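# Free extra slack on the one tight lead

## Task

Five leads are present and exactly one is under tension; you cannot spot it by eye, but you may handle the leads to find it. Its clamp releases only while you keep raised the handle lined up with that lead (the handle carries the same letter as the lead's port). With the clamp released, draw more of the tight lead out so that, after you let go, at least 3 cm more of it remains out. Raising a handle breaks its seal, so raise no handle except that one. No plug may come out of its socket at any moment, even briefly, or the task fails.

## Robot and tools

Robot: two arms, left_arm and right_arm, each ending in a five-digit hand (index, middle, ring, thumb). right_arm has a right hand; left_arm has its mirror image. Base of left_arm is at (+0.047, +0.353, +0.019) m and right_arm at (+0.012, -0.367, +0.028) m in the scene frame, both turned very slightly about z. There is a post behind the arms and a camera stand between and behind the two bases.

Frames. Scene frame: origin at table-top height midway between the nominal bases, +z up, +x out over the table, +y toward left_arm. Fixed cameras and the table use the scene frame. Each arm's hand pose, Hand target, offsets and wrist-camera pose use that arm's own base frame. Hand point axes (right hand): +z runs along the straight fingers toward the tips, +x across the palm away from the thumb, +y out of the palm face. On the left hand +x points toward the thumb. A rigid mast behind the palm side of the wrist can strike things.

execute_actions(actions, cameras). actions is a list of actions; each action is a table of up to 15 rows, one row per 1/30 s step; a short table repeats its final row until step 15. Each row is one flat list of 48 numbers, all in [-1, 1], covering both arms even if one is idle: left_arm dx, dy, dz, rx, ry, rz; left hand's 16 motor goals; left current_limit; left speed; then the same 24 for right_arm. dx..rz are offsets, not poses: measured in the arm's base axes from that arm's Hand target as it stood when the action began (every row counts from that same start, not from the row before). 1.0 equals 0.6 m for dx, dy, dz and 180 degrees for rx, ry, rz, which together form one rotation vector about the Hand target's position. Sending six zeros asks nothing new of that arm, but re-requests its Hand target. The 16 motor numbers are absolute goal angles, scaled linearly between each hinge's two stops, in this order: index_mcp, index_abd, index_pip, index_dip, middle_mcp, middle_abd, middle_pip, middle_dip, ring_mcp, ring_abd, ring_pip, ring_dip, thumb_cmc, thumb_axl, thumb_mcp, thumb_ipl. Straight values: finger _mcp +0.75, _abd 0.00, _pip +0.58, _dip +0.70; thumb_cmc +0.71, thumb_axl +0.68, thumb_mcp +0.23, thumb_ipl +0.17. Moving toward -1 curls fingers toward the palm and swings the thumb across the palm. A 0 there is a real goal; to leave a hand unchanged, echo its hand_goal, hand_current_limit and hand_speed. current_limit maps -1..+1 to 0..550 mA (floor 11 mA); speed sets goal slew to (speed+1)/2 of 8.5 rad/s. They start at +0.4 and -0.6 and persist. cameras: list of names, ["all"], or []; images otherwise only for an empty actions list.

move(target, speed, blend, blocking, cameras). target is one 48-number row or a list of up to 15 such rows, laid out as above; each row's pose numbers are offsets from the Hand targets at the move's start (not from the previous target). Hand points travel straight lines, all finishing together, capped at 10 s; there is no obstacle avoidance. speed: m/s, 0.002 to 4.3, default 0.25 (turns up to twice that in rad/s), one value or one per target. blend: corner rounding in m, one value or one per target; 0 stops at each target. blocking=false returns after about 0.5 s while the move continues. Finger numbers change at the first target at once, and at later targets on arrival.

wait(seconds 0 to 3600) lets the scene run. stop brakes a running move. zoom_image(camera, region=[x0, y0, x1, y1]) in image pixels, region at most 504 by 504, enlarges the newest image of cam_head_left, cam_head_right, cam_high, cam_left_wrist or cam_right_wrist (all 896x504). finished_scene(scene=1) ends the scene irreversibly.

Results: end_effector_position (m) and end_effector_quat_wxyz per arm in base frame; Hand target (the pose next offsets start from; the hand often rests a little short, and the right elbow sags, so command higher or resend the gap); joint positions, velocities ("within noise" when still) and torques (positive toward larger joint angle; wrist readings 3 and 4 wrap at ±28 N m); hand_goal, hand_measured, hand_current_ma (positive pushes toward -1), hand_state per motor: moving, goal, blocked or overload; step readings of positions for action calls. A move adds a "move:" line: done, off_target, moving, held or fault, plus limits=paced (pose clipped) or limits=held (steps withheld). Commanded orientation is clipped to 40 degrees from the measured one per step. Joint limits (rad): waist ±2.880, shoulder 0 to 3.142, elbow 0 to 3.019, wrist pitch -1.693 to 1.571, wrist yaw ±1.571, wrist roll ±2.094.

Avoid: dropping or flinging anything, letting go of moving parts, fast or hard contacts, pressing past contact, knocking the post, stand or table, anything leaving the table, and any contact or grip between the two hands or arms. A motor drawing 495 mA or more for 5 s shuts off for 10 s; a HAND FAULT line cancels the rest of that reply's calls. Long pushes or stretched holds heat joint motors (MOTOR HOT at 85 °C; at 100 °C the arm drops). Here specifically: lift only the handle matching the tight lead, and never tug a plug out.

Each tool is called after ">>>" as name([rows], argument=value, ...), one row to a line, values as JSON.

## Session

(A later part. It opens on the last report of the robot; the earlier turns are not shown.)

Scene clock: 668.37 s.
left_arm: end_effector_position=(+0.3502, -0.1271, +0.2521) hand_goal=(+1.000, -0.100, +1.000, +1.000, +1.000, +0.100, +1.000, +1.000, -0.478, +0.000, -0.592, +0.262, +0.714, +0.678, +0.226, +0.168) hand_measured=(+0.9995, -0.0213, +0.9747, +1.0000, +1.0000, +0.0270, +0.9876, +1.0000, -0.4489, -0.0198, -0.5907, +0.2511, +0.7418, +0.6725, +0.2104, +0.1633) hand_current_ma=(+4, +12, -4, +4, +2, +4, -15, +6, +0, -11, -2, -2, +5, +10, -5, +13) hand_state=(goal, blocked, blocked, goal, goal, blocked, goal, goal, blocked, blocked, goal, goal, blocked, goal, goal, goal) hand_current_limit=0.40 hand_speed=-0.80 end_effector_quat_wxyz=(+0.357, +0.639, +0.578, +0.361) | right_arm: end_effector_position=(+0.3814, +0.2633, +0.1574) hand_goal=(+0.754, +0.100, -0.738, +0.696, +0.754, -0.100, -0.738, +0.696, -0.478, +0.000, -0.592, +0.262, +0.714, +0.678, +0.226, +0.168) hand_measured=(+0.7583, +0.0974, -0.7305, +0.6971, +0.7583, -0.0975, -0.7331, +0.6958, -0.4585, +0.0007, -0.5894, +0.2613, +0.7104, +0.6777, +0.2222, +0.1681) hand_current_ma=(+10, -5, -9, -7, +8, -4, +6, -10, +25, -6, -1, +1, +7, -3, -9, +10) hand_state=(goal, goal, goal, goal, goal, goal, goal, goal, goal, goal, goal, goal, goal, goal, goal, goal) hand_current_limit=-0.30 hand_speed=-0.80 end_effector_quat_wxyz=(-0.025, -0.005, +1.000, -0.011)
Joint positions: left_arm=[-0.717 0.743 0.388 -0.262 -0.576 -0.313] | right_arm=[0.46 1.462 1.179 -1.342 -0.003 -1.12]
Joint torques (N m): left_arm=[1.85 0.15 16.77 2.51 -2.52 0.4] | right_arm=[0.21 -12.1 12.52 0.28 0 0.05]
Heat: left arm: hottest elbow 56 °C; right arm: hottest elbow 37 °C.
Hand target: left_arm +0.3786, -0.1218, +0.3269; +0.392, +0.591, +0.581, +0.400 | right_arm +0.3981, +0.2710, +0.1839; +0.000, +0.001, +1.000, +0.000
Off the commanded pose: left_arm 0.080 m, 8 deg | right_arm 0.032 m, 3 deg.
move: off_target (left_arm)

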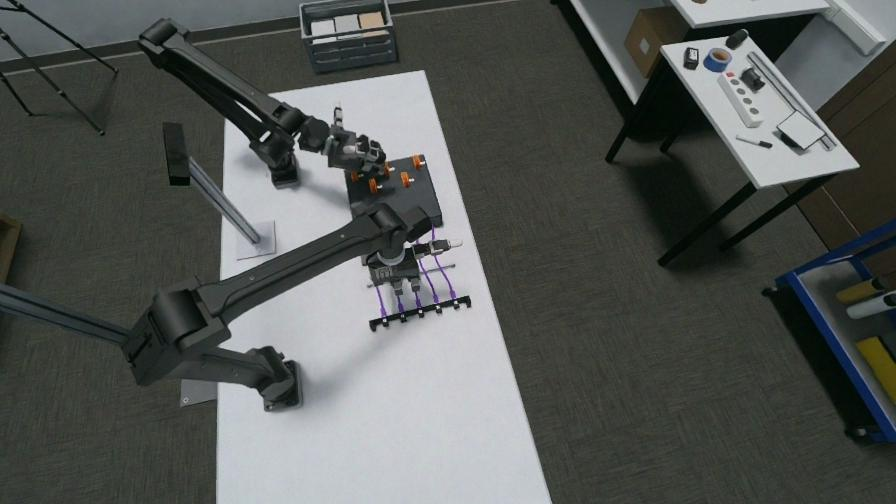

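>>> zoom_image(camera="cam_high", region=[370, 155, 410, 185])

>>> execute_actions(actions=[], cameras=["cam_left_wrist", "cam_head_left", "cam_head_right"])

>>> zoom_image(camera="cam_head_right", region=[230, 240, 310, 300])

Scaled by 12.600 from the camera's image (finer frame: 1280x720).

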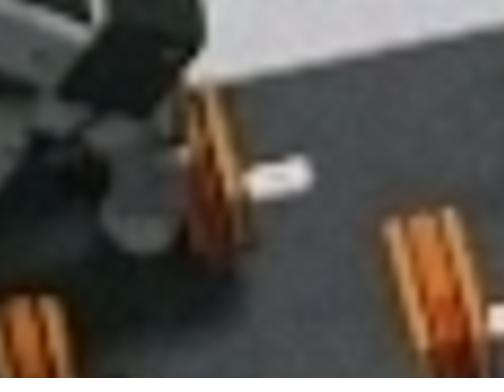

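Scene clock: 672.83 s.
left_arm: end_effector_position=(+0.3503, -0.1270, +0.2521) hand_goal=(+1.000, -0.100, +1.000, +1.000, +1.000, +0.100, +1.000, +1.000, -0.478, +0.000, -0.592, +0.262, +0.714, +0.678, +0.226, +0.168) hand_measured=(+0.9995, -0.0213, +0.9747, +1.0000, +1.0000, +0.0270, +0.9889, +1.0000, -0.4477, -0.0213, -0.5907, +0.2511, +0.7418, +0.6735, +0.2104, +0.1633) hand_current_ma=(+7, +11, -8, -6, -2, +0, -12, +3, +4, -5, -11, -10, +12, -1, +2, +7) hand_state=(goal, blocked, blocked, goal, goal, blocked, goal, goal, blocked, blocked, goal, goal, blocked, goal, goal, goal) hand_current_limit=0.40 hand_speed=-0.80 end_effector_quat_wxyz=(+0.356, +0.639, +0.578, +0.361) | right_arm: end_effector_position=(+0.3814, +0.2633, +0.1574) hand_goal=(+0.754, +0.100, -0.738, +0.696, +0.754, -0.100, -0.738, +0.696, -0.478, +0.000, -0.592, +0.262, +0.714, +0.678, +0.226, +0.168) hand_measured=(+0.7583, +0.0959, -0.7305, +0.6971, +0.7583, -0.0975, -0.7318, +0.6958, -0.4597, +0.0007, -0.5907, +0.2613, +0.7104, +0.6777, +0.2222, +0.1672) hand_current_ma=(+9, -9, -11, -8, +8, -2, +5, -10, +18, -4, -4, +0, +10, -6, -7, +12) hand_state=(goal, goal, goal, goal, goal, goal, goal, goal, goal, goal, goal, goal, goal, goal, goal, goal) hand_current_limit=-0.30 hand_speed=-0.80 end_effector_quat_wxyz=(-0.025, -0.005, +1.000, -0.011)
Joint positions: left_arm=[-0.716 0.743 0.388 -0.262 -0.576 -0.313] | right_arm=[0.46 1.462 1.179 -1.342 -0.003 -1.12]
Joint velocities: within noise
Joint torques (N m): left_arm=[2.14 0.03 16.99 2.37 -2.44 0.42] | right_arm=[0.21 -12.1 12.51 0.29 0.01 0.05]
Heat: left arm: hottest elbow 56 °C; right arm: hottest elbow 37 °C.
Hand target: left_arm +0.3787, -0.1216, +0.3269; +0.392, +0.591, +0.581, +0.400 | right_arm +0.3981, +0.2710, +0.1839; +0.000, +0.001, +1.000, +0.000
Off the commanded pose: left_arm 0.080 m, 8 deg | right_arm 0.032 m, 3 deg.
camera_calibration:
cam_left_wrist: T_world_to_cam=[[-0.39693, -0.71304, -0.57795, 0.15725], [-0.84902, 0.52448, -0.06397, 0.33195], [0.34873, 0.46529, -0.81356, 0.26673]] pos_world=[0.25123, -0.18608, 0.32912]
Images, in order (width x height): cam_head_left 896x504, cam_head_right 896x504, cam_left_wrist 896x504.

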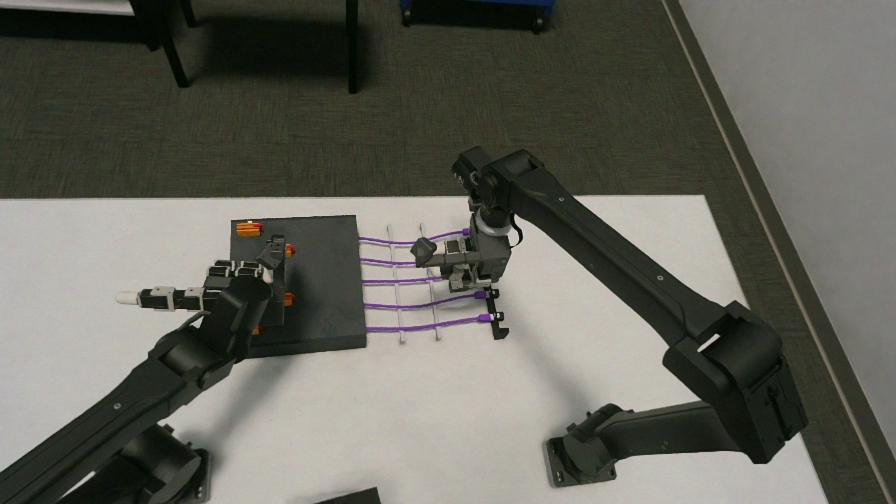

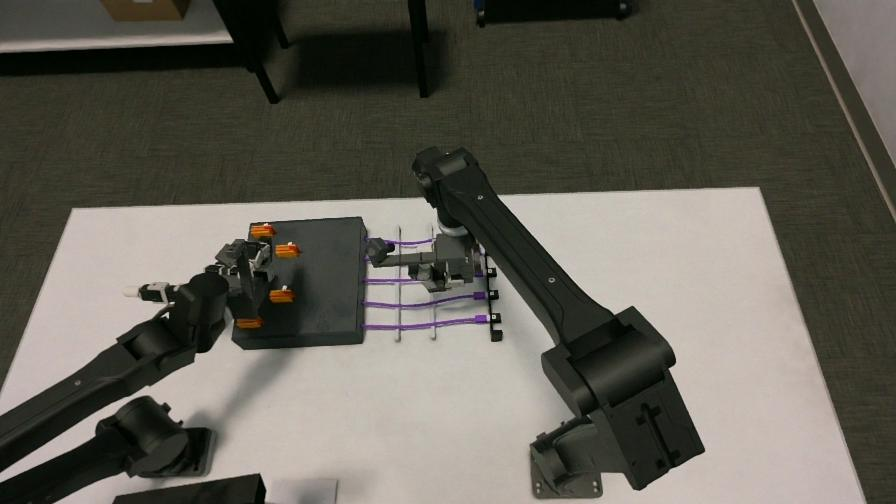

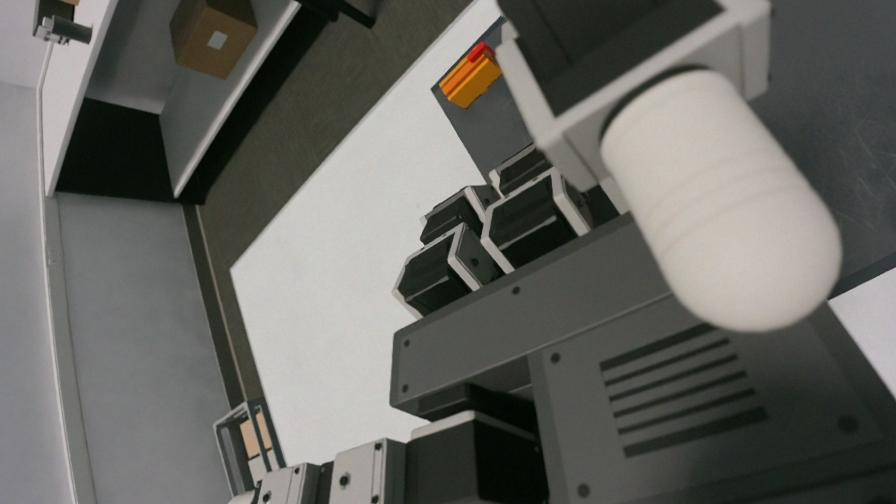

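Scaled by 6.300 from the camera's image (finer frame: 1280x720).

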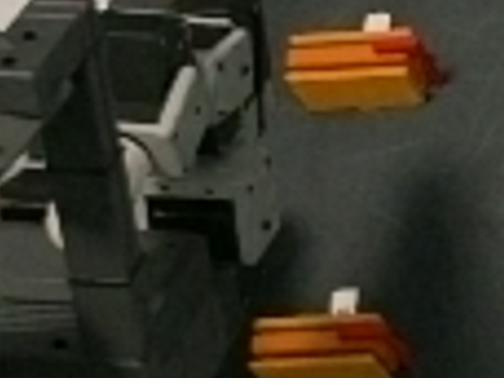

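>>> move([
  [0.02,0,0.05,0,0.02,0,1,-0.1,1,1,1,0.1,1,1,-0.479,0,-0.592,0.261,0.714,0.678,0.226,0.168,0.4,-0.8,0,0,0,0,0,0,0.754,0.1,-0.738,0.696,0.754,-0.1,-0.738,0.696,-0.479,0,-0.592,0.261,0.714,0.678,0.226,0.168,-0.3,-0.8],
], speed=[0.03], cameras=["cam_high"])

>>> zoom_image(camera="cam_high", region=[370, 155, 410, 185])

Scene clock: 675.97 s.
left_arm: end_effector_position=(+0.3814, -0.1189, +0.3233) hand_goal=(+1.000, -0.100, +1.000, +1.000, +1.000, +0.100, +1.000, +1.000, -0.478, +0.000, -0.592, +0.262, +0.714, +0.678, +0.226, +0.168) hand_measured=(+0.9995, -0.0242, +0.9735, +1.0000, +0.9995, +0.0417, +0.9670, +0.9965, -0.4477, -0.0198, -0.5907, +0.2511, +0.7431, +0.6725, +0.2104, +0.1624) hand_current_ma=(+11, +5, -8, -8, -16, +10, -8, +10, +4, -3, -1, -3, +8, +14, +3, +1) hand_state=(goal, blocked, blocked, goal, goal, blocked, blocked, goal, blocked, goal, goal, goal, blocked, goal, goal, goal) hand_current_limit=0.40 hand_speed=-0.80 end_effector_quat_wxyz=(+0.356, +0.615, +0.595, +0.376) | right_arm: end_effector_position=(+0.3814, +0.2633, +0.1574) hand_goal=(+0.754, +0.100, -0.738, +0.696, +0.754, -0.100, -0.738, +0.696, -0.478, +0.000, -0.592, +0.262, +0.714, +0.678, +0.226, +0.168) hand_measured=(+0.7583, +0.0959, -0.7318, +0.6958, +0.7583, -0.0975, -0.7318, +0.6958, -0.4585, +0.0021, -0.5907, +0.2613, +0.7104, +0.6777, +0.2222, +0.1681) hand_current_ma=(+8, -4, -11, -8, +9, -2, +3, -7, +21, -4, -8, -1, +10, -9, -7, +11) hand_state=(goal, goal, goal, goal, goal, goal, goal, goal, goal, goal, goal, goal, goal, goal, goal, goal) hand_current_limit=-0.30 hand_speed=-0.80 end_effector_quat_wxyz=(-0.025, -0.005, +1.000, -0.011)
Joint positions: left_arm=[-0.638 0.772 0.575 -0.384 -0.564 -0.294] | right_arm=[0.46 1.462 1.179 -1.342 -0.003 -1.12]
Joint torques (N m): left_arm=[-0.21 -0.32 13.6 1.17 -0.43 0.12] | right_arm=[0.15 -12.22 12.49 0.28 0 0.05]
Heat: left arm: hottest elbow 57 °C; right arm: hottest elbow 37 °C.
Hand target: left_arm +0.3906, -0.1217, +0.3568; +0.373, +0.603, +0.593, +0.381 | right_arm +0.3981, +0.2710, +0.1839; +0.000, +0.001, +1.000, +0.000
Off the commanded pose: left_arm 0.035 m, 3 deg | right_arm 0.032 m, 3 deg.
move: off_target (left_arm)

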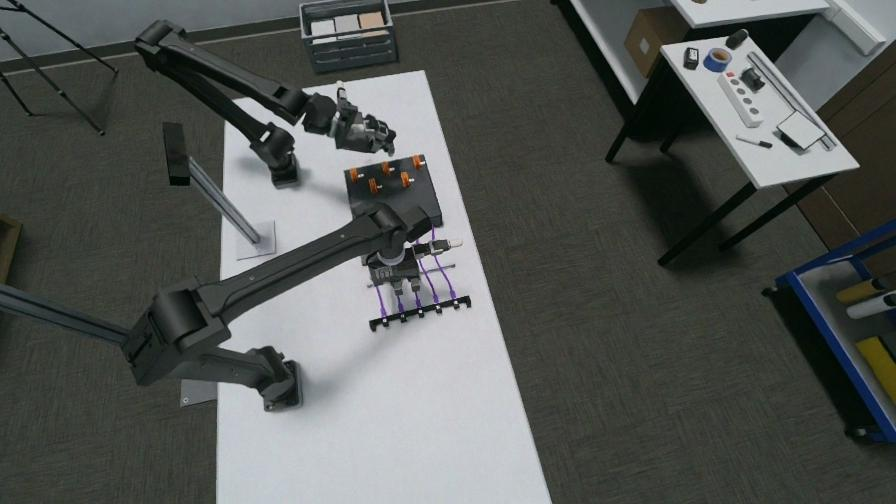

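Scaled by 12.600 from the camera's image (finer frame: 1280x720).

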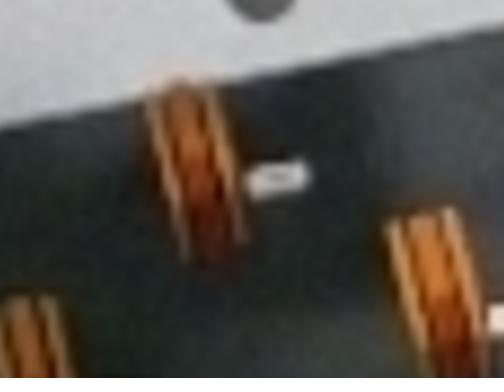

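>>> move([
  [-0.051,0.103,0.01,-0.282,0.2761,0.4465,0.754,0.24,-0.738,0.58,0.754,-0.24,-0.738,0.58,-0.479,0,-0.592,0.261,0.714,0.678,0.226,0.168,0.2,-0.7,0,0,0,0,0,0,0.754,0.1,-0.738,0.696,0.754,-0.1,-0.738,0.696,-0.479,0,-0.592,0.261,0.714,0.678,0.226,0.168,-0.3,-0.8],
], speed=[0.3], cameras=["cam_high"])

Scene clock: 694.87 s.
left_arm: end_effector_position=(+0.3520, -0.0578, +0.3445) hand_goal=(+0.754, +0.240, -0.738, +0.580, +0.754, -0.240, -0.738, +0.580, -0.478, +0.000, -0.592, +0.262, +0.714, +0.678, +0.226, +0.168) hand_measured=(+0.7716, +0.2219, -0.7113, +0.5913, +0.7740, -0.2191, -0.7151, +0.5875, -0.4477, -0.0081, -0.5817, +0.2511, +0.7267, +0.6725, +0.2104, +0.1633) hand_current_ma=(-1, +3, -11, -10, -13, +9, -3, +2, +0, -7, -8, +1, +11, +6, -6, +1) hand_state=(goal, goal, blocked, goal, goal, blocked, blocked, goal, blocked, goal, goal, goal, goal, goal, goal, goal) hand_current_limit=0.20 hand_speed=-0.70 end_effector_quat_wxyz=(+0.056, +0.009, +0.998, -0.003) | right_arm: end_effector_position=(+0.3814, +0.2633, +0.1574) hand_goal=(+0.754, +0.100, -0.738, +0.696, +0.754, -0.100, -0.738, +0.696, -0.478, +0.000, -0.592, +0.262, +0.714, +0.678, +0.226, +0.168) hand_measured=(+0.7583, +0.0974, -0.7305, +0.6958, +0.7583, -0.0975, -0.7331, +0.6958, -0.4597, +0.0007, -0.5894, +0.2613, +0.7104, +0.6777, +0.2222, +0.1681) hand_current_ma=(+10, +2, -5, -5, +9, -3, +3, -11, +19, -6, -7, -2, +8, -6, -6, +7) hand_state=(goal, goal, goal, goal, goal, goal, goal, goal, goal, goal, goal, goal, goal, goal, goal, goal) hand_current_limit=-0.30 hand_speed=-0.80 end_effector_quat_wxyz=(-0.025, -0.005, +1.000, -0.011)
Joint positions: left_arm=[-0.38 1.335 1.543 -1.671 -0.035 -1.932] | right_arm=[0.46 1.462 1.179 -1.342 -0.003 -1.12]
Joint torques (N m): left_arm=[-0.73 -5.77 11.96 -0.51 -0.14 -0.08] | right_arm=[0.15 -12.1 12.51 0.29 0 0.05]
Heat: left arm: hottest elbow 61 °C; right arm: hottest elbow 37 °C.
Hand target: left_arm +0.3599, -0.0599, +0.3628; +0.000, +0.000, +1.000, +0.000 | right_arm +0.3981, +0.2710, +0.1839; +0.000, +0.001, +1.000, +0.000
Off the commanded pose: left_arm 0.020 m, 7 deg | right_arm 0.032 m, 3 deg.
joint sent to its limit (left arm) — joint 4 (wrist pitch), lower limit. The joint targets are off in orientation, not in position.
move: off_target (left_arm)

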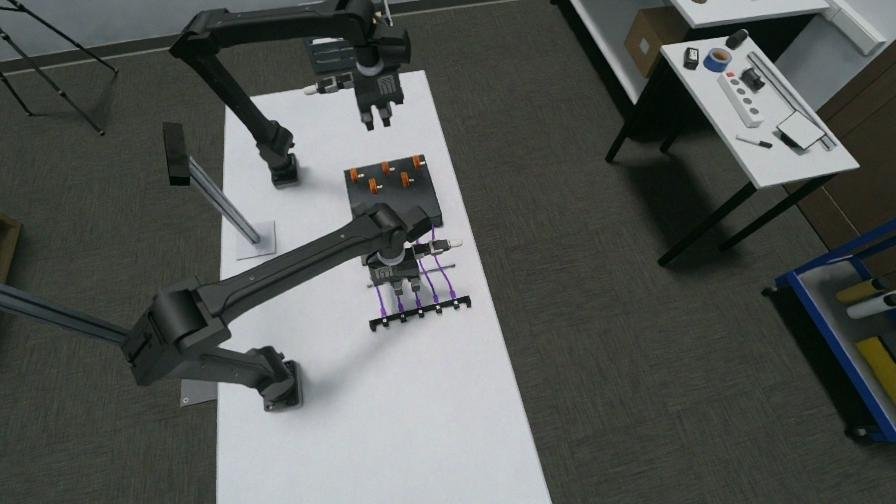

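>>> zoom_image(camera="cam_high", region=[345, 150, 435, 200])

>>> move([
  [-0.001,0.004,-0.33,0,0,0,0.754,0.24,-0.738,0.58,0.754,-0.24,-0.738,0.58,-0.479,0,-0.592,0.261,0.714,0.678,0.226,0.168,0.2,-0.7,0,0,0,0,0,0,0.754,0.1,-0.738,0.696,0.754,-0.1,-0.738,0.696,-0.479,0,-0.592,0.261,0.714,0.678,0.226,0.168,-0.3,-0.8],
  [-0.001,0.004,-0.4062,0,0,0,0.754,0.24,-0.738,0.58,0.754,-0.24,-0.738,0.58,-0.479,0,-0.592,0.261,0.714,0.678,0.226,0.168,0.2,-0.7,0,0,0,0,0,0,0.754,0.1,-0.738,0.696,0.754,-0.1,-0.738,0.696,-0.479,0,-0.592,0.261,0.714,0.678,0.226,0.168,-0.3,-0.8],
], speed=[0.12,0.04], cameras=["cam_left_wrist"])

Scaled by 5.600 from the camera's image (finer frame: 1280x720).

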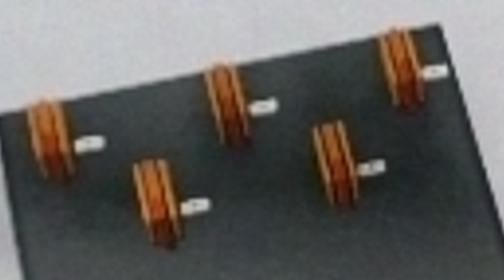

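Scene clock: 699.00 s.
left_arm: end_effector_position=(+0.3578, -0.0601, +0.1238) hand_goal=(+0.754, +0.240, -0.738, +0.580, +0.754, -0.240, -0.738, +0.580, -0.478, +0.000, -0.592, +0.262, +0.714, +0.678, +0.226, +0.168) hand_measured=(+0.7703, +0.2204, -0.7113, +0.5913, +0.7740, -0.2206, -0.7151, +0.5875, -0.4477, -0.0081, -0.5817, +0.2524, +0.7255, +0.6725, +0.2104, +0.1633) hand_current_ma=(+10, +8, +0, -4, -5, +14, +1, +7, -1, -16, -9, -4, +10, +12, +2, +13) hand_state=(goal, goal, blocked, goal, goal, blocked, blocked, goal, blocked, goal, goal, goal, goal, goal, goal, goal) hand_current_limit=0.20 hand_speed=-0.70 end_effector_quat_wxyz=(+0.001, +0.002, +1.000, +0.001) | right_arm: end_effector_position=(+0.3814, +0.2633, +0.1574) hand_goal=(+0.754, +0.100, -0.738, +0.696, +0.754, -0.100, -0.738, +0.696, -0.478, +0.000, -0.592, +0.262, +0.714, +0.678, +0.226, +0.168) hand_measured=(+0.7583, +0.0959, -0.7318, +0.6971, +0.7583, -0.0975, -0.7331, +0.6945, -0.4597, +0.0007, -0.5894, +0.2613, +0.7104, +0.6767, +0.2222, +0.1681) hand_current_ma=(+11, -1, -4, -9, +7, -5, +7, -7, +21, -8, -3, +0, +11, -6, -8, +12) hand_state=(goal, goal, goal, goal, goal, goal, goal, goal, goal, goal, goal, goal, goal, goal, goal, goal) hand_current_limit=-0.30 hand_speed=-0.80 end_effector_quat_wxyz=(-0.025, -0.005, +1.000, -0.011)
Joint positions: left_arm=[-0.365 1.474 1.09 -1.187 -0.003 -1.932] | right_arm=[0.46 1.462 1.179 -1.342 -0.003 -1.12]
Joint torques (N m): left_arm=[-0.26 -6.48 6.76 0.2 -0.13 0.04] | right_arm=[0.21 -12.1 12.52 0.29 0.01 0.05]
Heat: left arm: hottest elbow 60 °C; right arm: hottest elbow 37 °C.
Hand target: left_arm +0.3595, -0.0575, +0.1191; +0.000, +0.000, +1.000, +0.000 | right_arm +0.3981, +0.2710, +0.1839; +0.000, +0.001, +1.000, +0.000
Off the commanded pose: left_arm 0.006 m, 0 deg | right_arm 0.032 m, 3 deg.
move: done
cam_left_wrist: T_world_to_cam=[[0.76442, -0.64357, 0.03846, -0.35383], [-0.46216, -0.5054, 0.72868, -0.00328], [-0.44953, -0.57479, -0.68377, 0.33559]] pos_world=[0.41981, -0.03647, 0.24547]

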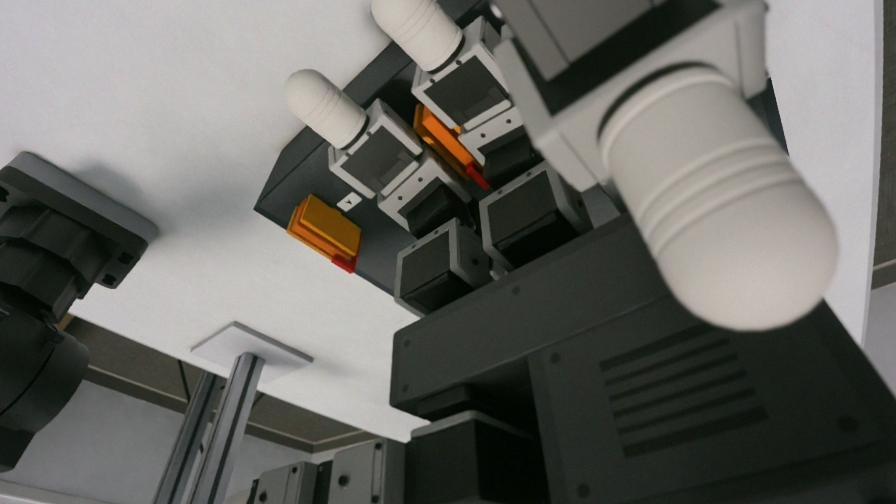

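>>> move([
  [0,0.005,-0.0115,0,0,0,0.754,0.24,-0.738,0.58,0.754,-0.24,-0.738,0.58,-0.479,0,-0.592,0.261,0.714,0.678,0.226,0.168,0.2,-0.7,0,0,0,0,0,0,0.754,0.1,-0.738,0.696,0.754,-0.1,-0.738,0.696,-0.479,0,-0.592,0.261,0.714,0.678,0.226,0.168,-0.3,-0.8],
], speed=[0.03], cameras=["cam_left_wrist"])

>>> zoom_image(camera="cam_left_wrist", region=[380, 60, 520, 220])

>>> zoom_image(camera="cam_left_wrist", region=[280, 170, 370, 280])

Scene clock: 700.07 s.
left_arm: end_effector_position=(+0.3573, -0.0577, +0.1187) hand_goal=(+0.754, +0.240, -0.738, +0.580, +0.754, -0.240, -0.738, +0.580, -0.478, +0.000, -0.592, +0.262, +0.714, +0.678, +0.226, +0.168) hand_measured=(+0.7691, +0.2219, -0.7126, +0.5913, +0.7619, -0.2191, -0.7305, +0.5888, -0.4477, -0.0096, -0.5804, +0.2511, +0.7267, +0.6725, +0.2104, +0.1633) hand_current_ma=(+3, +6, -4, -3, -6, +8, -4, -2, +5, -11, -4, -5, +10, +0, +0, +5) hand_state=(goal, goal, blocked, goal, goal, blocked, goal, goal, blocked, goal, goal, goal, goal, goal, goal, goal) hand_current_limit=0.20 hand_speed=-0.70 end_effector_quat_wxyz=(+0.001, -0.001, +1.000, +0.000) | right_arm: end_effector_position=(+0.3814, +0.2633, +0.1574) hand_goal=(+0.754, +0.100, -0.738, +0.696, +0.754, -0.100, -0.738, +0.696, -0.478, +0.000, -0.592, +0.262, +0.714, +0.678, +0.226, +0.168) hand_measured=(+0.7583, +0.0959, -0.7305, +0.6971, +0.7583, -0.0975, -0.7331, +0.6958, -0.4597, +0.0021, -0.5907, +0.2613, +0.7104, +0.6777, +0.2222, +0.1672) hand_current_ma=(+10, -4, -4, -13, +10, -4, +5, -9, +24, -5, -6, -1, +10, -6, -7, +11) hand_state=(goal, goal, goal, goal, goal, goal, goal, goal, goal, goal, goal, goal, goal, goal, goal, goal) hand_current_limit=-0.30 hand_speed=-0.80 end_effector_quat_wxyz=(-0.025, -0.005, +1.000, -0.011)
Joint positions: left_arm=[-0.359 1.475 1.078 -1.171 -0.002 -1.931] | right_arm=[0.46 1.462 1.179 -1.342 -0.003 -1.12]
Joint torques (N m): left_arm=[-0.97 -6.18 6.61 0.28 -0.14 0.1] | right_arm=[0.21 -12.04 12.52 0.28 0.01 0.05]
Heat: left arm: hottest elbow 60 °C; right arm: hottest elbow 37 °C.
Hand target: left_arm +0.3594, -0.0545, +0.1122; +0.000, +0.000, +1.000, +0.000 | right_arm +0.3981, +0.2710, +0.1839; +0.000, +0.001, +1.000, +0.000
Off the commanded pose: left_arm 0.008 m, 0 deg | right_arm 0.032 m, 3 deg.
move: done
cam_left_wrist: T_world_to_cam=[[0.76728, -0.64, 0.04093, -0.35283], [-0.46109, -0.50618, 0.72882, 0.00095], [-0.44573, -0.57808, -0.68348, 0.33171]] pos_world=[0.41901, -0.03357, 0.24047]

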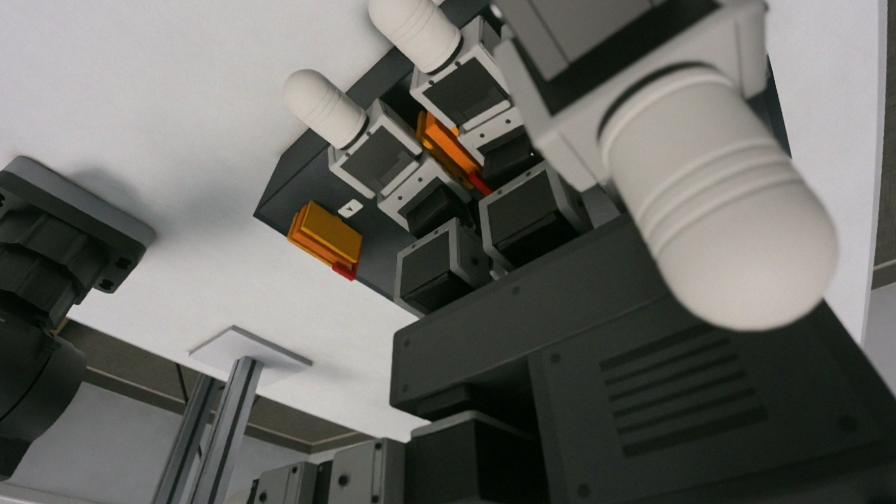

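Scaled by 3.150 from the camera's image (finer frame: 1280x720).

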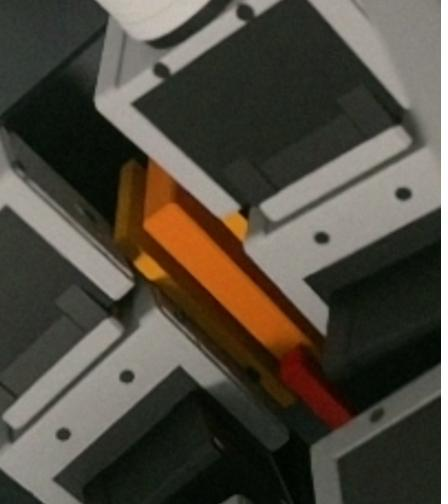

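Scaled by 4.582 from the camera's image (finer frame: 1280x720).

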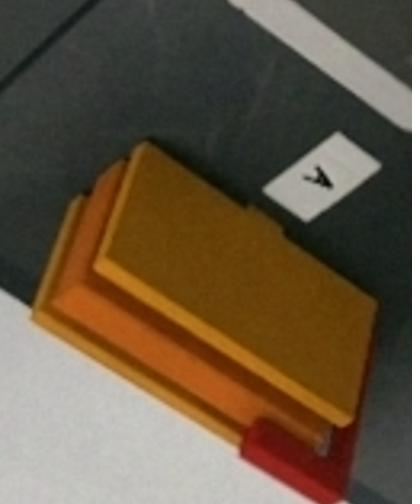

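>>> execute_actions([
  [[0,0,0,0,0,0,0.754,-0.3,-0.738,0.58,0.754,0.3,-0.738,0.58,-0.479,0,-0.592,0.261,0.714,0.678,0.226,0.168,0.3,-0.7,0,0,0,0,0,0,0.754,0.1,-0.738,0.696,0.754,-0.1,-0.738,0.696,-0.479,0,-0.592,0.261,0.714,0.678,0.226,0.168,-0.3,-0.8]],
  [[0,0,0,0,0,0,0.754,-1,-0.738,0.58,0.754,1,-0.738,0.58,-0.479,0,-0.592,0.261,0.714,0.678,0.226,0.168,0.76,-0.7,0,0,0,0,0,0,0.754,0.1,-0.738,0.696,0.754,-0.1,-0.738,0.696,-0.479,0,-0.592,0.261,0.714,0.678,0.226,0.168,-0.3,-0.8]],
  [[0,0,0,0,0,0,0.754,-1,-0.738,0.58,0.754,1,-0.738,0.58,-0.479,0,-0.592,0.261,0.714,0.678,0.226,0.168,0.76,-0.7,0,0,0,0,0,0,0.754,0.1,-0.738,0.696,0.754,-0.1,-0.738,0.696,-0.479,0,-0.592,0.261,0.714,0.678,0.226,0.168,-0.3,-0.8]],
], cameras=["cam_left_wrist"])

>>> zoom_image(camera="cam_left_wrist", region=[380, 60, 520, 220])

Scene clock: 702.50 s.
left_arm: end_effector_position=(+0.3566, -0.0578, +0.1165) hand_goal=(+0.754, -1.000, -0.738, +0.580, +0.754, +1.000, -0.738, +0.580, -0.478, +0.000, -0.592, +0.262, +0.714, +0.678, +0.226, +0.168) hand_measured=(+0.7655, -0.0066, -0.7216, +0.5811, +0.7583, +0.0021, -0.7601, +0.5875, -0.4477, -0.0154, -0.5817, +0.2511, +0.7255, +0.6725, +0.2104, +0.1633) hand_current_ma=(+7, +488, -4, -2, -21, -476, +4, +0, +7, +0, -8, -14, +8, +9, +0, +9) hand_state=(goal, blocked, goal, goal, goal, blocked, blocked, goal, blocked, goal, goal, goal, goal, goal, goal, goal) hand_current_limit=0.76 hand_speed=-0.70 end_effector_quat_wxyz=(-0.001, -0.002, +1.000, +0.000) | right_arm: end_effector_position=(+0.3814, +0.2633, +0.1574) hand_goal=(+0.754, +0.100, -0.738, +0.696, +0.754, -0.100, -0.738, +0.696, -0.478, +0.000, -0.592, +0.262, +0.714, +0.678, +0.226, +0.168) hand_measured=(+0.7583, +0.0959, -0.7318, +0.6971, +0.7583, -0.0975, -0.7318, +0.6958, -0.4597, +0.0021, -0.5894, +0.2613, +0.7104, +0.6777, +0.2222, +0.1672) hand_current_ma=(+10, -3, -8, -6, +9, -3, +7, -10, +17, -2, -1, -3, +13, -4, -5, +8) hand_state=(goal, goal, goal, goal, goal, goal, goal, goal, goal, goal, goal, goal, goal, goal, goal, goal) hand_current_limit=-0.30 hand_speed=-0.80 end_effector_quat_wxyz=(-0.025, -0.005, +1.000, -0.011)
Joint positions: left_arm=[-0.358 1.478 1.075 -1.169 0 -1.933] | right_arm=[0.46 1.462 1.179 -1.342 -0.003 -1.12]
Joint torques (N m): left_arm=[0.15 -6.89 6.54 0.23 -0.26 0.09] | right_arm=[0.26 -12.04 12.52 0.28 0 0.05]
Heat: left arm: hottest elbow 59 °C; right arm: hottest elbow 37 °C.
Hand target: left_arm +0.3594, -0.0544, +0.1122; +0.000, -0.001, +1.000, +0.000 | right_arm +0.3981, +0.2710, +0.1839; +0.000, +0.001, +1.000, +0.000
Off the commanded pose: left_arm 0.006 m, 0 deg | right_arm 0.032 m, 3 deg.
Step readings (end_effector_position of left_arm | right_arm):
0: (+0.3573, -0.0577, +0.1187) | (+0.3814, +0.2633, +0.1574)
1: (+0.3573, -0.0577, +0.1187) | (+0.3814, +0.2633, +0.1574)
2: (+0.3573, -0.0577, +0.1187) | (+0.3814, +0.2633, +0.1574)
4: (+0.3570, -0.0577, +0.1184) | (+0.3814, +0.2633, +0.1574)
8: (+0.3571, -0.0576, +0.1178) | (+0.3814, +0.2633, +0.1574)
15: (+0.3570, -0.0577, +0.1167) | (+0.3814, +0.2633, +0.1574)
16: (+0.3570, -0.0577, +0.1167) | (+0.3814, +0.2633, +0.1574)
17: (+0.3570, -0.0577, +0.1167) | (+0.3814, +0.2633, +0.1574)
19: (+0.3567, -0.0577, +0.1165) | (+0.3814, +0.2633, +0.1574)
23: (+0.3567, -0.0577, +0.1165) | (+0.3814, +0.2633, +0.1574)
30: (+0.3567, -0.0578, +0.1165) | (+0.3814, +0.2633, +0.1574)
31: (+0.3567, -0.0578, +0.1165) | (+0.3814, +0.2633, +0.1574)
32: (+0.3566, -0.0578, +0.1165) | (+0.3814, +0.2633, +0.1574)
34: (+0.3566, -0.0578, +0.1165) | (+0.3814, +0.2633, +0.1574)
38: (+0.3566, -0.0578, +0.1165) | (+0.3814, +0.2633, +0.1574)
45: (+0.3566, -0.0578, +0.1165) | (+0.3814, +0.2633, +0.1574)
cam_left_wrist: T_world_to_cam=[[0.76892, -0.6382, 0.03836, -0.35244], [-0.45709, -0.50678, 0.73092, 0.00049], [-0.44703, -0.57955, -0.68138, 0.32992]] pos_world=[0.41871, -0.03347, 0.23796]

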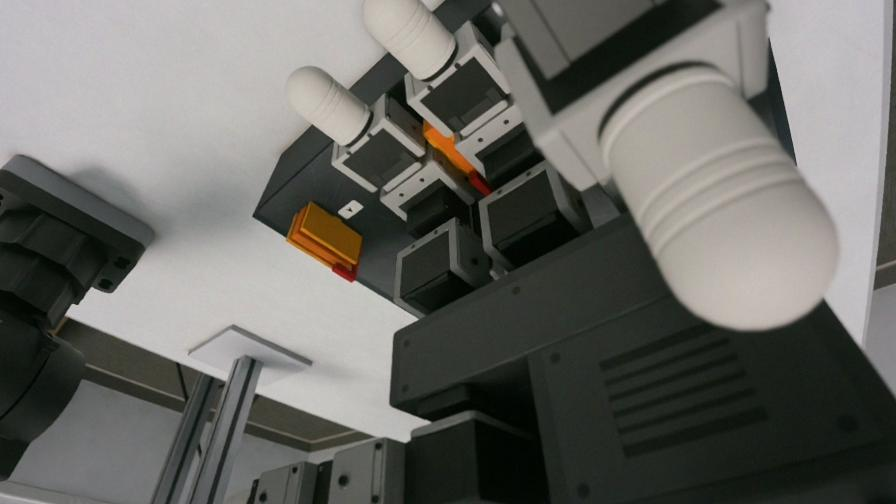

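Scaled by 3.150 from the camera's image (finer frame: 1280x720).

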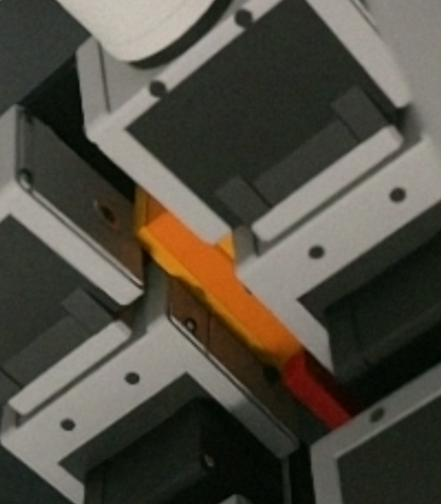

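>>> move([
  [0.003,-0.003,0.035,0,0,0,0.754,-1,-0.738,0.58,0.754,1,-0.738,0.58,-0.479,0,-0.592,0.261,0.714,0.678,0.226,0.168,0.76,-0.7,0,0,0,0,0,0,0.754,0.1,-0.738,0.696,0.754,-0.1,-0.738,0.696,-0.479,0,-0.592,0.261,0.714,0.678,0.226,0.168,-0.3,-0.8],
], speed=[0.03])

>>> move([
  [0.003,-0.003,0.025,0,0,0,0.754,-1,-0.738,0.58,0.754,1,-0.738,0.58,-0.479,0,-0.592,0.261,0.714,0.678,0.226,0.168,0.76,-0.7,0,0,0,0,0,0,0.754,0.1,-0.738,0.696,0.754,-0.1,-0.738,0.696,-0.479,0,-0.592,0.261,0.714,0.678,0.226,0.168,-0.3,-0.8],
], speed=[0.03])

Scene clock: 704.10 s.
left_arm: end_effector_position=(+0.3550, -0.0572, +0.1168) hand_goal=(+0.754, -1.000, -0.738, +0.580, +0.754, +1.000, -0.738, +0.580, -0.478, +0.000, -0.592, +0.262, +0.714, +0.678, +0.226, +0.168) hand_measured=(+0.7679, -0.0096, -0.7216, +0.5824, +0.7607, +0.0007, -0.7601, +0.5875, -0.4477, -0.0169, -0.5804, +0.2511, +0.7255, +0.6725, +0.2113, +0.1633) hand_current_ma=(+12, +498, -8, -2, -8, -476, -10, +9, +2, -9, +4, -4, +7, -6, -11, -1) hand_state=(goal, blocked, goal, goal, goal, blocked, blocked, goal, blocked, goal, goal, goal, goal, goal, goal, goal) hand_current_limit=0.76 hand_speed=-0.70 end_effector_quat_wxyz=(-0.004, -0.002, +1.000, +0.001) | right_arm: end_effector_position=(+0.3814, +0.2633, +0.1574) hand_goal=(+0.754, +0.100, -0.738, +0.696, +0.754, -0.100, -0.738, +0.696, -0.478, +0.000, -0.592, +0.262, +0.714, +0.678, +0.226, +0.168) hand_measured=(+0.7583, +0.0959, -0.7305, +0.6971, +0.7583, -0.0960, -0.7331, +0.6958, -0.4597, +0.0007, -0.5907, +0.2626, +0.7104, +0.6767, +0.2232, +0.1681) hand_current_ma=(+9, +2, -6, -4, +9, -3, +1, -7, +17, -3, -3, +2, +8, -9, -9, +11) hand_state=(goal, goal, goal, goal, goal, goal, goal, goal, goal, goal, goal, goal, goal, goal, goal, goal) hand_current_limit=-0.30 hand_speed=-0.80 end_effector_quat_wxyz=(-0.025, -0.005, +1.000, -0.011)
Joint positions: left_arm=[-0.358 1.478 1.075 -1.175 0 -1.933] | right_arm=[0.46 1.462 1.179 -1.342 -0.003 -1.12]
Joint torques (N m): left_arm=[-0.73 -7.94 9.8 -1.96 -0.23 0.07] | right_arm=[0.21 -12.16 12.53 0.28 0.01 0.05]
Heat: left arm: hottest elbow 59 °C; right arm: hottest elbow 37 °C.
Hand target: left_arm +0.3612, -0.0562, +0.1332; +0.000, +0.000, +1.000, +0.000 | right_arm +0.3981, +0.2710, +0.1839; +0.000, +0.001, +1.000, +0.000
Off the commanded pose: left_arm 0.018 m, 0 deg | right_arm 0.032 m, 3 deg.
move: off_target (left_arm)

Scene clock: 704.90 s.
left_arm: end_effector_position=(+0.3550, -0.0572, +0.1188) hand_goal=(+0.754, -1.000, -0.738, +0.580, +0.754, +1.000, -0.738, +0.580, -0.478, +0.000, -0.592, +0.262, +0.714, +0.678, +0.226, +0.168) hand_measured=(+0.7764, -0.0169, -0.7203, +0.5824, +0.7703, -0.0008, -0.7613, +0.5875, -0.4477, -0.0169, -0.5817, +0.2511, +0.7255, +0.6725, +0.2104, +0.1633) hand_current_ma=(+9, +490, -5, -7, -6, -476, -10, +4, -1, +10, +1, -1, +13, +4, +3, +10) hand_state=(blocked, blocked, goal, goal, goal, blocked, blocked, goal, blocked, goal, goal, goal, goal, goal, goal, goal) hand_current_limit=0.76 hand_speed=-0.70 end_effector_quat_wxyz=(-0.006, -0.002, +1.000, +0.002) | right_arm: end_effector_position=(+0.3814, +0.2633, +0.1574) hand_goal=(+0.754, +0.100, -0.738, +0.696, +0.754, -0.100, -0.738, +0.696, -0.478, +0.000, -0.592, +0.262, +0.714, +0.678, +0.226, +0.168) hand_measured=(+0.7583, +0.0959, -0.7318, +0.6971, +0.7583, -0.0960, -0.7318, +0.6958, -0.4585, +0.0007, -0.5907, +0.2613, +0.7104, +0.6777, +0.2232, +0.1672) hand_current_ma=(+5, -1, -7, -12, +9, -4, +5, -13, +20, -4, -2, -1, +8, -7, -5, +7) hand_state=(goal, goal, goal, goal, goal, goal, goal, goal, goal, goal, goal, goal, goal, goal, goal, goal) hand_current_limit=-0.30 hand_speed=-0.80 end_effector_quat_wxyz=(-0.025, -0.005, +1.000, -0.011)
Joint positions: left_arm=[-0.358 1.48 1.082 -1.186 0 -1.933] | right_arm=[0.46 1.462 1.179 -1.342 -0.003 -1.12]
Joint torques (N m): left_arm=[-1.96 -9 11.3 -2.93 -0.26 0.07] | right_arm=[0.21 -12.1 12.52 0.28 0.01 0.05]
Heat: left arm: hottest elbow 59 °C; right arm: hottest elbow 37 °C.
Hand target: left_arm +0.3631, -0.0580, +0.1482; +0.000, -0.001, +1.000, +0.000 | right_arm +0.3981, +0.2710, +0.1839; +0.000, +0.001, +1.000, +0.000
Off the commanded pose: left_arm 0.030 m, 1 deg | right_arm 0.032 m, 3 deg.
move: off_target (left_arm)

>>> move([
  [0.015,-0.0055,0,0,0,0,0.754,-1,-0.738,0.58,0.754,1,-0.738,0.58,-0.479,0,-0.592,0.261,0.714,0.678,0.226,0.168,0.75,-0.7,0,0,0,0,0,0,0.754,0.1,-0.738,0.696,0.754,-0.1,-0.738,0.696,-0.479,0,-0.592,0.261,0.714,0.678,0.226,0.168,-0.3,-0.8],
], speed=[0.03])

Scene clock: 707.23 s.
left_arm: end_effector_position=(+0.3562, -0.0577, +0.1193) hand_goal=(+0.754, -1.000, -0.738, +0.580, +0.754, +1.000, -0.738, +0.580, -0.478, +0.000, -0.592, +0.262, +0.714, +0.678, +0.226, +0.168) hand_measured=(+0.7764, -0.0140, -0.7126, +0.5811, +0.7716, +0.0007, -0.7575, +0.5875, -0.4477, -0.0169, -0.5817, +0.2524, +0.7267, +0.6725, +0.2104, +0.1633) hand_current_ma=(+17, +489, -4, -2, -15, -466, -5, -2, +4, -11, +4, -12, +18, +8, +6, +8) hand_state=(blocked, blocked, blocked, goal, goal, blocked, blocked, goal, blocked, goal, goal, goal, goal, goal, goal, goal) hand_current_limit=0.75 hand_speed=-0.70 end_effector_quat_wxyz=(-0.017, -0.002, +1.000, +0.006) | right_arm: end_effector_position=(+0.3814, +0.2633, +0.1574) hand_goal=(+0.754, +0.100, -0.738, +0.696, +0.754, -0.100, -0.738, +0.696, -0.478, +0.000, -0.592, +0.262, +0.714, +0.678, +0.226, +0.168) hand_measured=(+0.7583, +0.0959, -0.7305, +0.6958, +0.7583, -0.0960, -0.7318, +0.6958, -0.4597, +0.0021, -0.5907, +0.2613, +0.7104, +0.6777, +0.2222, +0.1681) hand_current_ma=(+10, -7, -3, -10, +5, -4, +2, -11, +20, -5, -5, +0, +11, -7, -8, +9) hand_state=(goal, goal, goal, goal, goal, goal, goal, goal, goal, goal, goal, goal, goal, goal, goal, goal) hand_current_limit=-0.30 hand_speed=-0.80 end_effector_quat_wxyz=(-0.025, -0.005, +1.000, -0.011)
Joint positions: left_arm=[-0.358 1.498 1.1 -1.208 0 -1.933] | right_arm=[0.46 1.462 1.179 -1.342 -0.003 -1.12]
Joint torques (N m): left_arm=[-0.97 -8.76 12.01 -2.29 -0.27 0.06] | right_arm=[0.21 -12.1 12.53 0.29 0 0.05]
Heat: left arm: hottest elbow 59 °C; right arm: hottest elbow 37 °C.
Hand target: left_arm +0.3721, -0.0613, +0.1482; +0.000, -0.001, +1.000, +0.000 | right_arm +0.3981, +0.2710, +0.1839; +0.000, +0.001, +1.000, +0.000
Off the commanded pose: left_arm 0.033 m, 2 deg | right_arm 0.032 m, 3 deg.
move: off_target (left_arm)

>>> move([
  [0.01,-0.0045,0.03,0,0,0,0.754,-1,-0.738,0.58,0.754,1,-0.738,0.58,-0.479,0,-0.592,0.261,0.714,0.678,0.226,0.168,0.75,-0.7,0,0,0,0,0,0,0.754,0.1,-0.738,0.696,0.754,-0.1,-0.738,0.696,-0.479,0,-0.592,0.261,0.714,0.678,0.226,0.168,-0.3,-0.8],
], speed=[0.03])

>>> move([
  [0.01,-0.0045,0.02,0,0,0,0.754,-1,-0.738,0.58,0.754,1,-0.738,0.58,-0.479,0,-0.592,0.261,0.714,0.678,0.226,0.168,0.75,-0.7,0,0,0,0,0,0,0.754,0.1,-0.738,0.696,0.754,-0.1,-0.738,0.696,-0.479,0,-0.592,0.261,0.714,0.678,0.226,0.168,-0.3,-0.8],
], speed=[0.03], cameras=["cam_left_wrist"])

>>> zoom_image(camera="cam_left_wrist", region=[380, 60, 520, 220])

Scene clock: 709.33 s.
left_arm: end_effector_position=(+0.3576, -0.0579, +0.1255) hand_goal=(+0.754, -1.000, -0.738, +0.580, +0.754, +1.000, -0.738, +0.580, -0.478, +0.000, -0.592, +0.262, +0.714, +0.678, +0.226, +0.168) hand_measured=(+0.7824, -0.0140, -0.6933, +0.5824, +0.7764, -0.0008, -0.7511, +0.5875, -0.4477, -0.0213, -0.5804, +0.2511, +0.7267, +0.6725, +0.2104, +0.1633) hand_current_ma=(+0, +491, +0, -3, -6, -465, -6, +5, +11, -3, -3, -2, +0, +3, -2, +10) hand_state=(blocked, blocked, blocked, goal, blocked, blocked, goal, goal, blocked, blocked, goal, goal, goal, goal, goal, goal) hand_current_limit=0.75 hand_speed=-0.70 end_effector_quat_wxyz=(-0.032, -0.002, +0.999, +0.013) | right_arm: end_effector_position=(+0.3814, +0.2633, +0.1574) hand_goal=(+0.754, +0.100, -0.738, +0.696, +0.754, -0.100, -0.738, +0.696, -0.478, +0.000, -0.592, +0.262, +0.714, +0.678, +0.226, +0.168) hand_measured=(+0.7583, +0.0974, -0.7305, +0.6971, +0.7571, -0.0975, -0.7331, +0.6958, -0.4597, -0.0008, -0.5907, +0.2613, +0.7104, +0.6767, +0.2222, +0.1681) hand_current_ma=(+13, -2, -7, -7, +10, -5, +1, -9, +21, -3, -3, -1, +11, -9, -6, +13) hand_state=(goal, goal, goal, goal, goal, goal, goal, goal, goal, goal, goal, goal, goal, goal, goal, goal) hand_current_limit=-0.30 hand_speed=-0.80 end_effector_quat_wxyz=(-0.025, -0.005, +1.000, -0.011)
Joint positions: left_arm=[-0.358 1.518 1.133 -1.255 -0.001 -1.933] | right_arm=[0.46 1.462 1.179 -1.342 -0.003 -1.12]
Joint torques (N m): left_arm=[-0.38 -10.7 13.18 -2.52 -0.18 0.09] | right_arm=[0.21 -12.1 12.51 0.29 0.01 0.05]
Heat: left arm: hottest elbow 59 °C; right arm: hottest elbow 37 °C.
Hand target: left_arm +0.3780, -0.0640, +0.1661; +0.000, -0.001, +1.000, +0.000 | right_arm +0.3981, +0.2710, +0.1839; +0.000, +0.001, +1.000, +0.000
Off the commanded pose: left_arm 0.046 m, 4 deg | right_arm 0.032 m, 3 deg.
move: off_target (left_arm)

Scene clock: 710.13 s.
left_arm: end_effector_position=(+0.3586, -0.0583, +0.1295) hand_goal=(+0.754, -1.000, -0.738, +0.580, +0.754, +1.000, -0.738, +0.580, -0.478, +0.000, -0.592, +0.262, +0.714, +0.678, +0.226, +0.168) hand_measured=(+0.7812, -0.0110, -0.6869, +0.5811, +0.7764, -0.0008, -0.7472, +0.5875, -0.4477, -0.0198, -0.5804, +0.2511, +0.7267, +0.6725, +0.2113, +0.1633) hand_current_ma=(-3, +484, +7, -8, -9, -474, +0, +0, +13, -11, +7, -1, +14, -3, +0, -3) hand_state=(blocked, blocked, blocked, goal, blocked, blocked, goal, goal, blocked, blocked, goal, goal, goal, goal, goal, goal) hand_current_limit=0.75 hand_speed=-0.70 end_effector_quat_wxyz=(-0.040, -0.002, +0.999, +0.016) | right_arm: end_effector_position=(+0.3814, +0.2633, +0.1574) hand_goal=(+0.754, +0.100, -0.738, +0.696, +0.754, -0.100, -0.738, +0.696, -0.478, +0.000, -0.592, +0.262, +0.714, +0.678, +0.226, +0.168) hand_measured=(+0.7583, +0.0959, -0.7318, +0.6971, +0.7595, -0.0975, -0.7318, +0.6958, -0.4597, +0.0007, -0.5907, +0.2613, +0.7104, +0.6777, +0.2222, +0.1681) hand_current_ma=(+8, +0, -9, -9, +5, -5, +6, -10, +23, -2, -6, +2, +11, -5, -7, +9) hand_state=(goal, goal, goal, goal, goal, goal, goal, goal, goal, goal, goal, goal, goal, goal, goal, goal) hand_current_limit=-0.30 hand_speed=-0.80 end_effector_quat_wxyz=(-0.025, -0.005, +1.000, -0.011)
Joint positions: left_arm=[-0.358 1.528 1.152 -1.281 -0.001 -1.933] | right_arm=[0.46 1.462 1.179 -1.342 -0.003 -1.12]
Joint torques (N m): left_arm=[-1.49 -11.99 14.57 -2.86 -0.22 0.01] | right_arm=[0.21 -12.1 12.52 0.28 0.01 0.05]
Heat: left arm: hottest elbow 59 °C; right arm: hottest elbow 37 °C.
Hand target: left_arm +0.3841, -0.0667, +0.1783; +0.000, -0.001, +1.000, +0.000 | right_arm +0.3981, +0.2710, +0.1839; +0.000, +0.001, +1.000, +0.000
Off the commanded pose: left_arm 0.056 m, 5 deg | right_arm 0.032 m, 3 deg.
move: off_target (left_arm)
cam_left_wrist: T_world_to_cam=[[0.76921, -0.63761, -0.04214, -0.34442], [-0.39846, -0.53016, 0.74844, -0.03306], [-0.49955, -0.55891, -0.66187, 0.35692]] pos_world=[0.43006, -0.03765, 0.24646]

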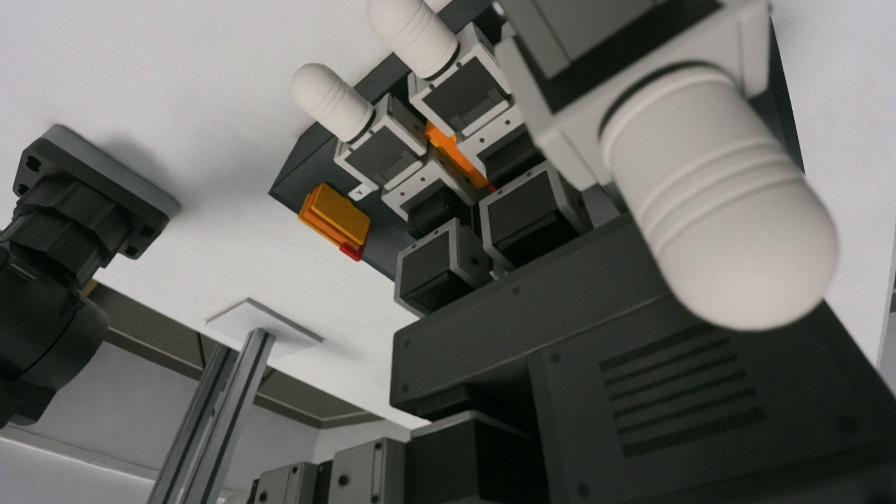

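Scaled by 3.150 from the camera's image (finer frame: 1280x720).

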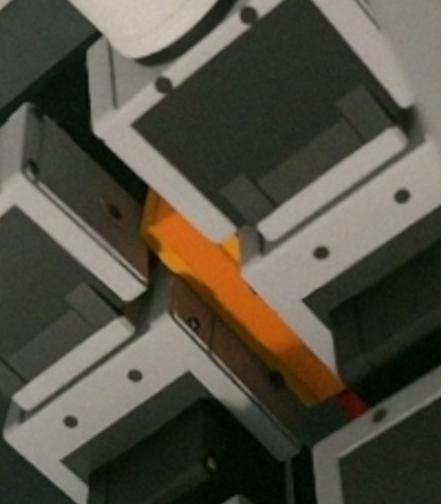

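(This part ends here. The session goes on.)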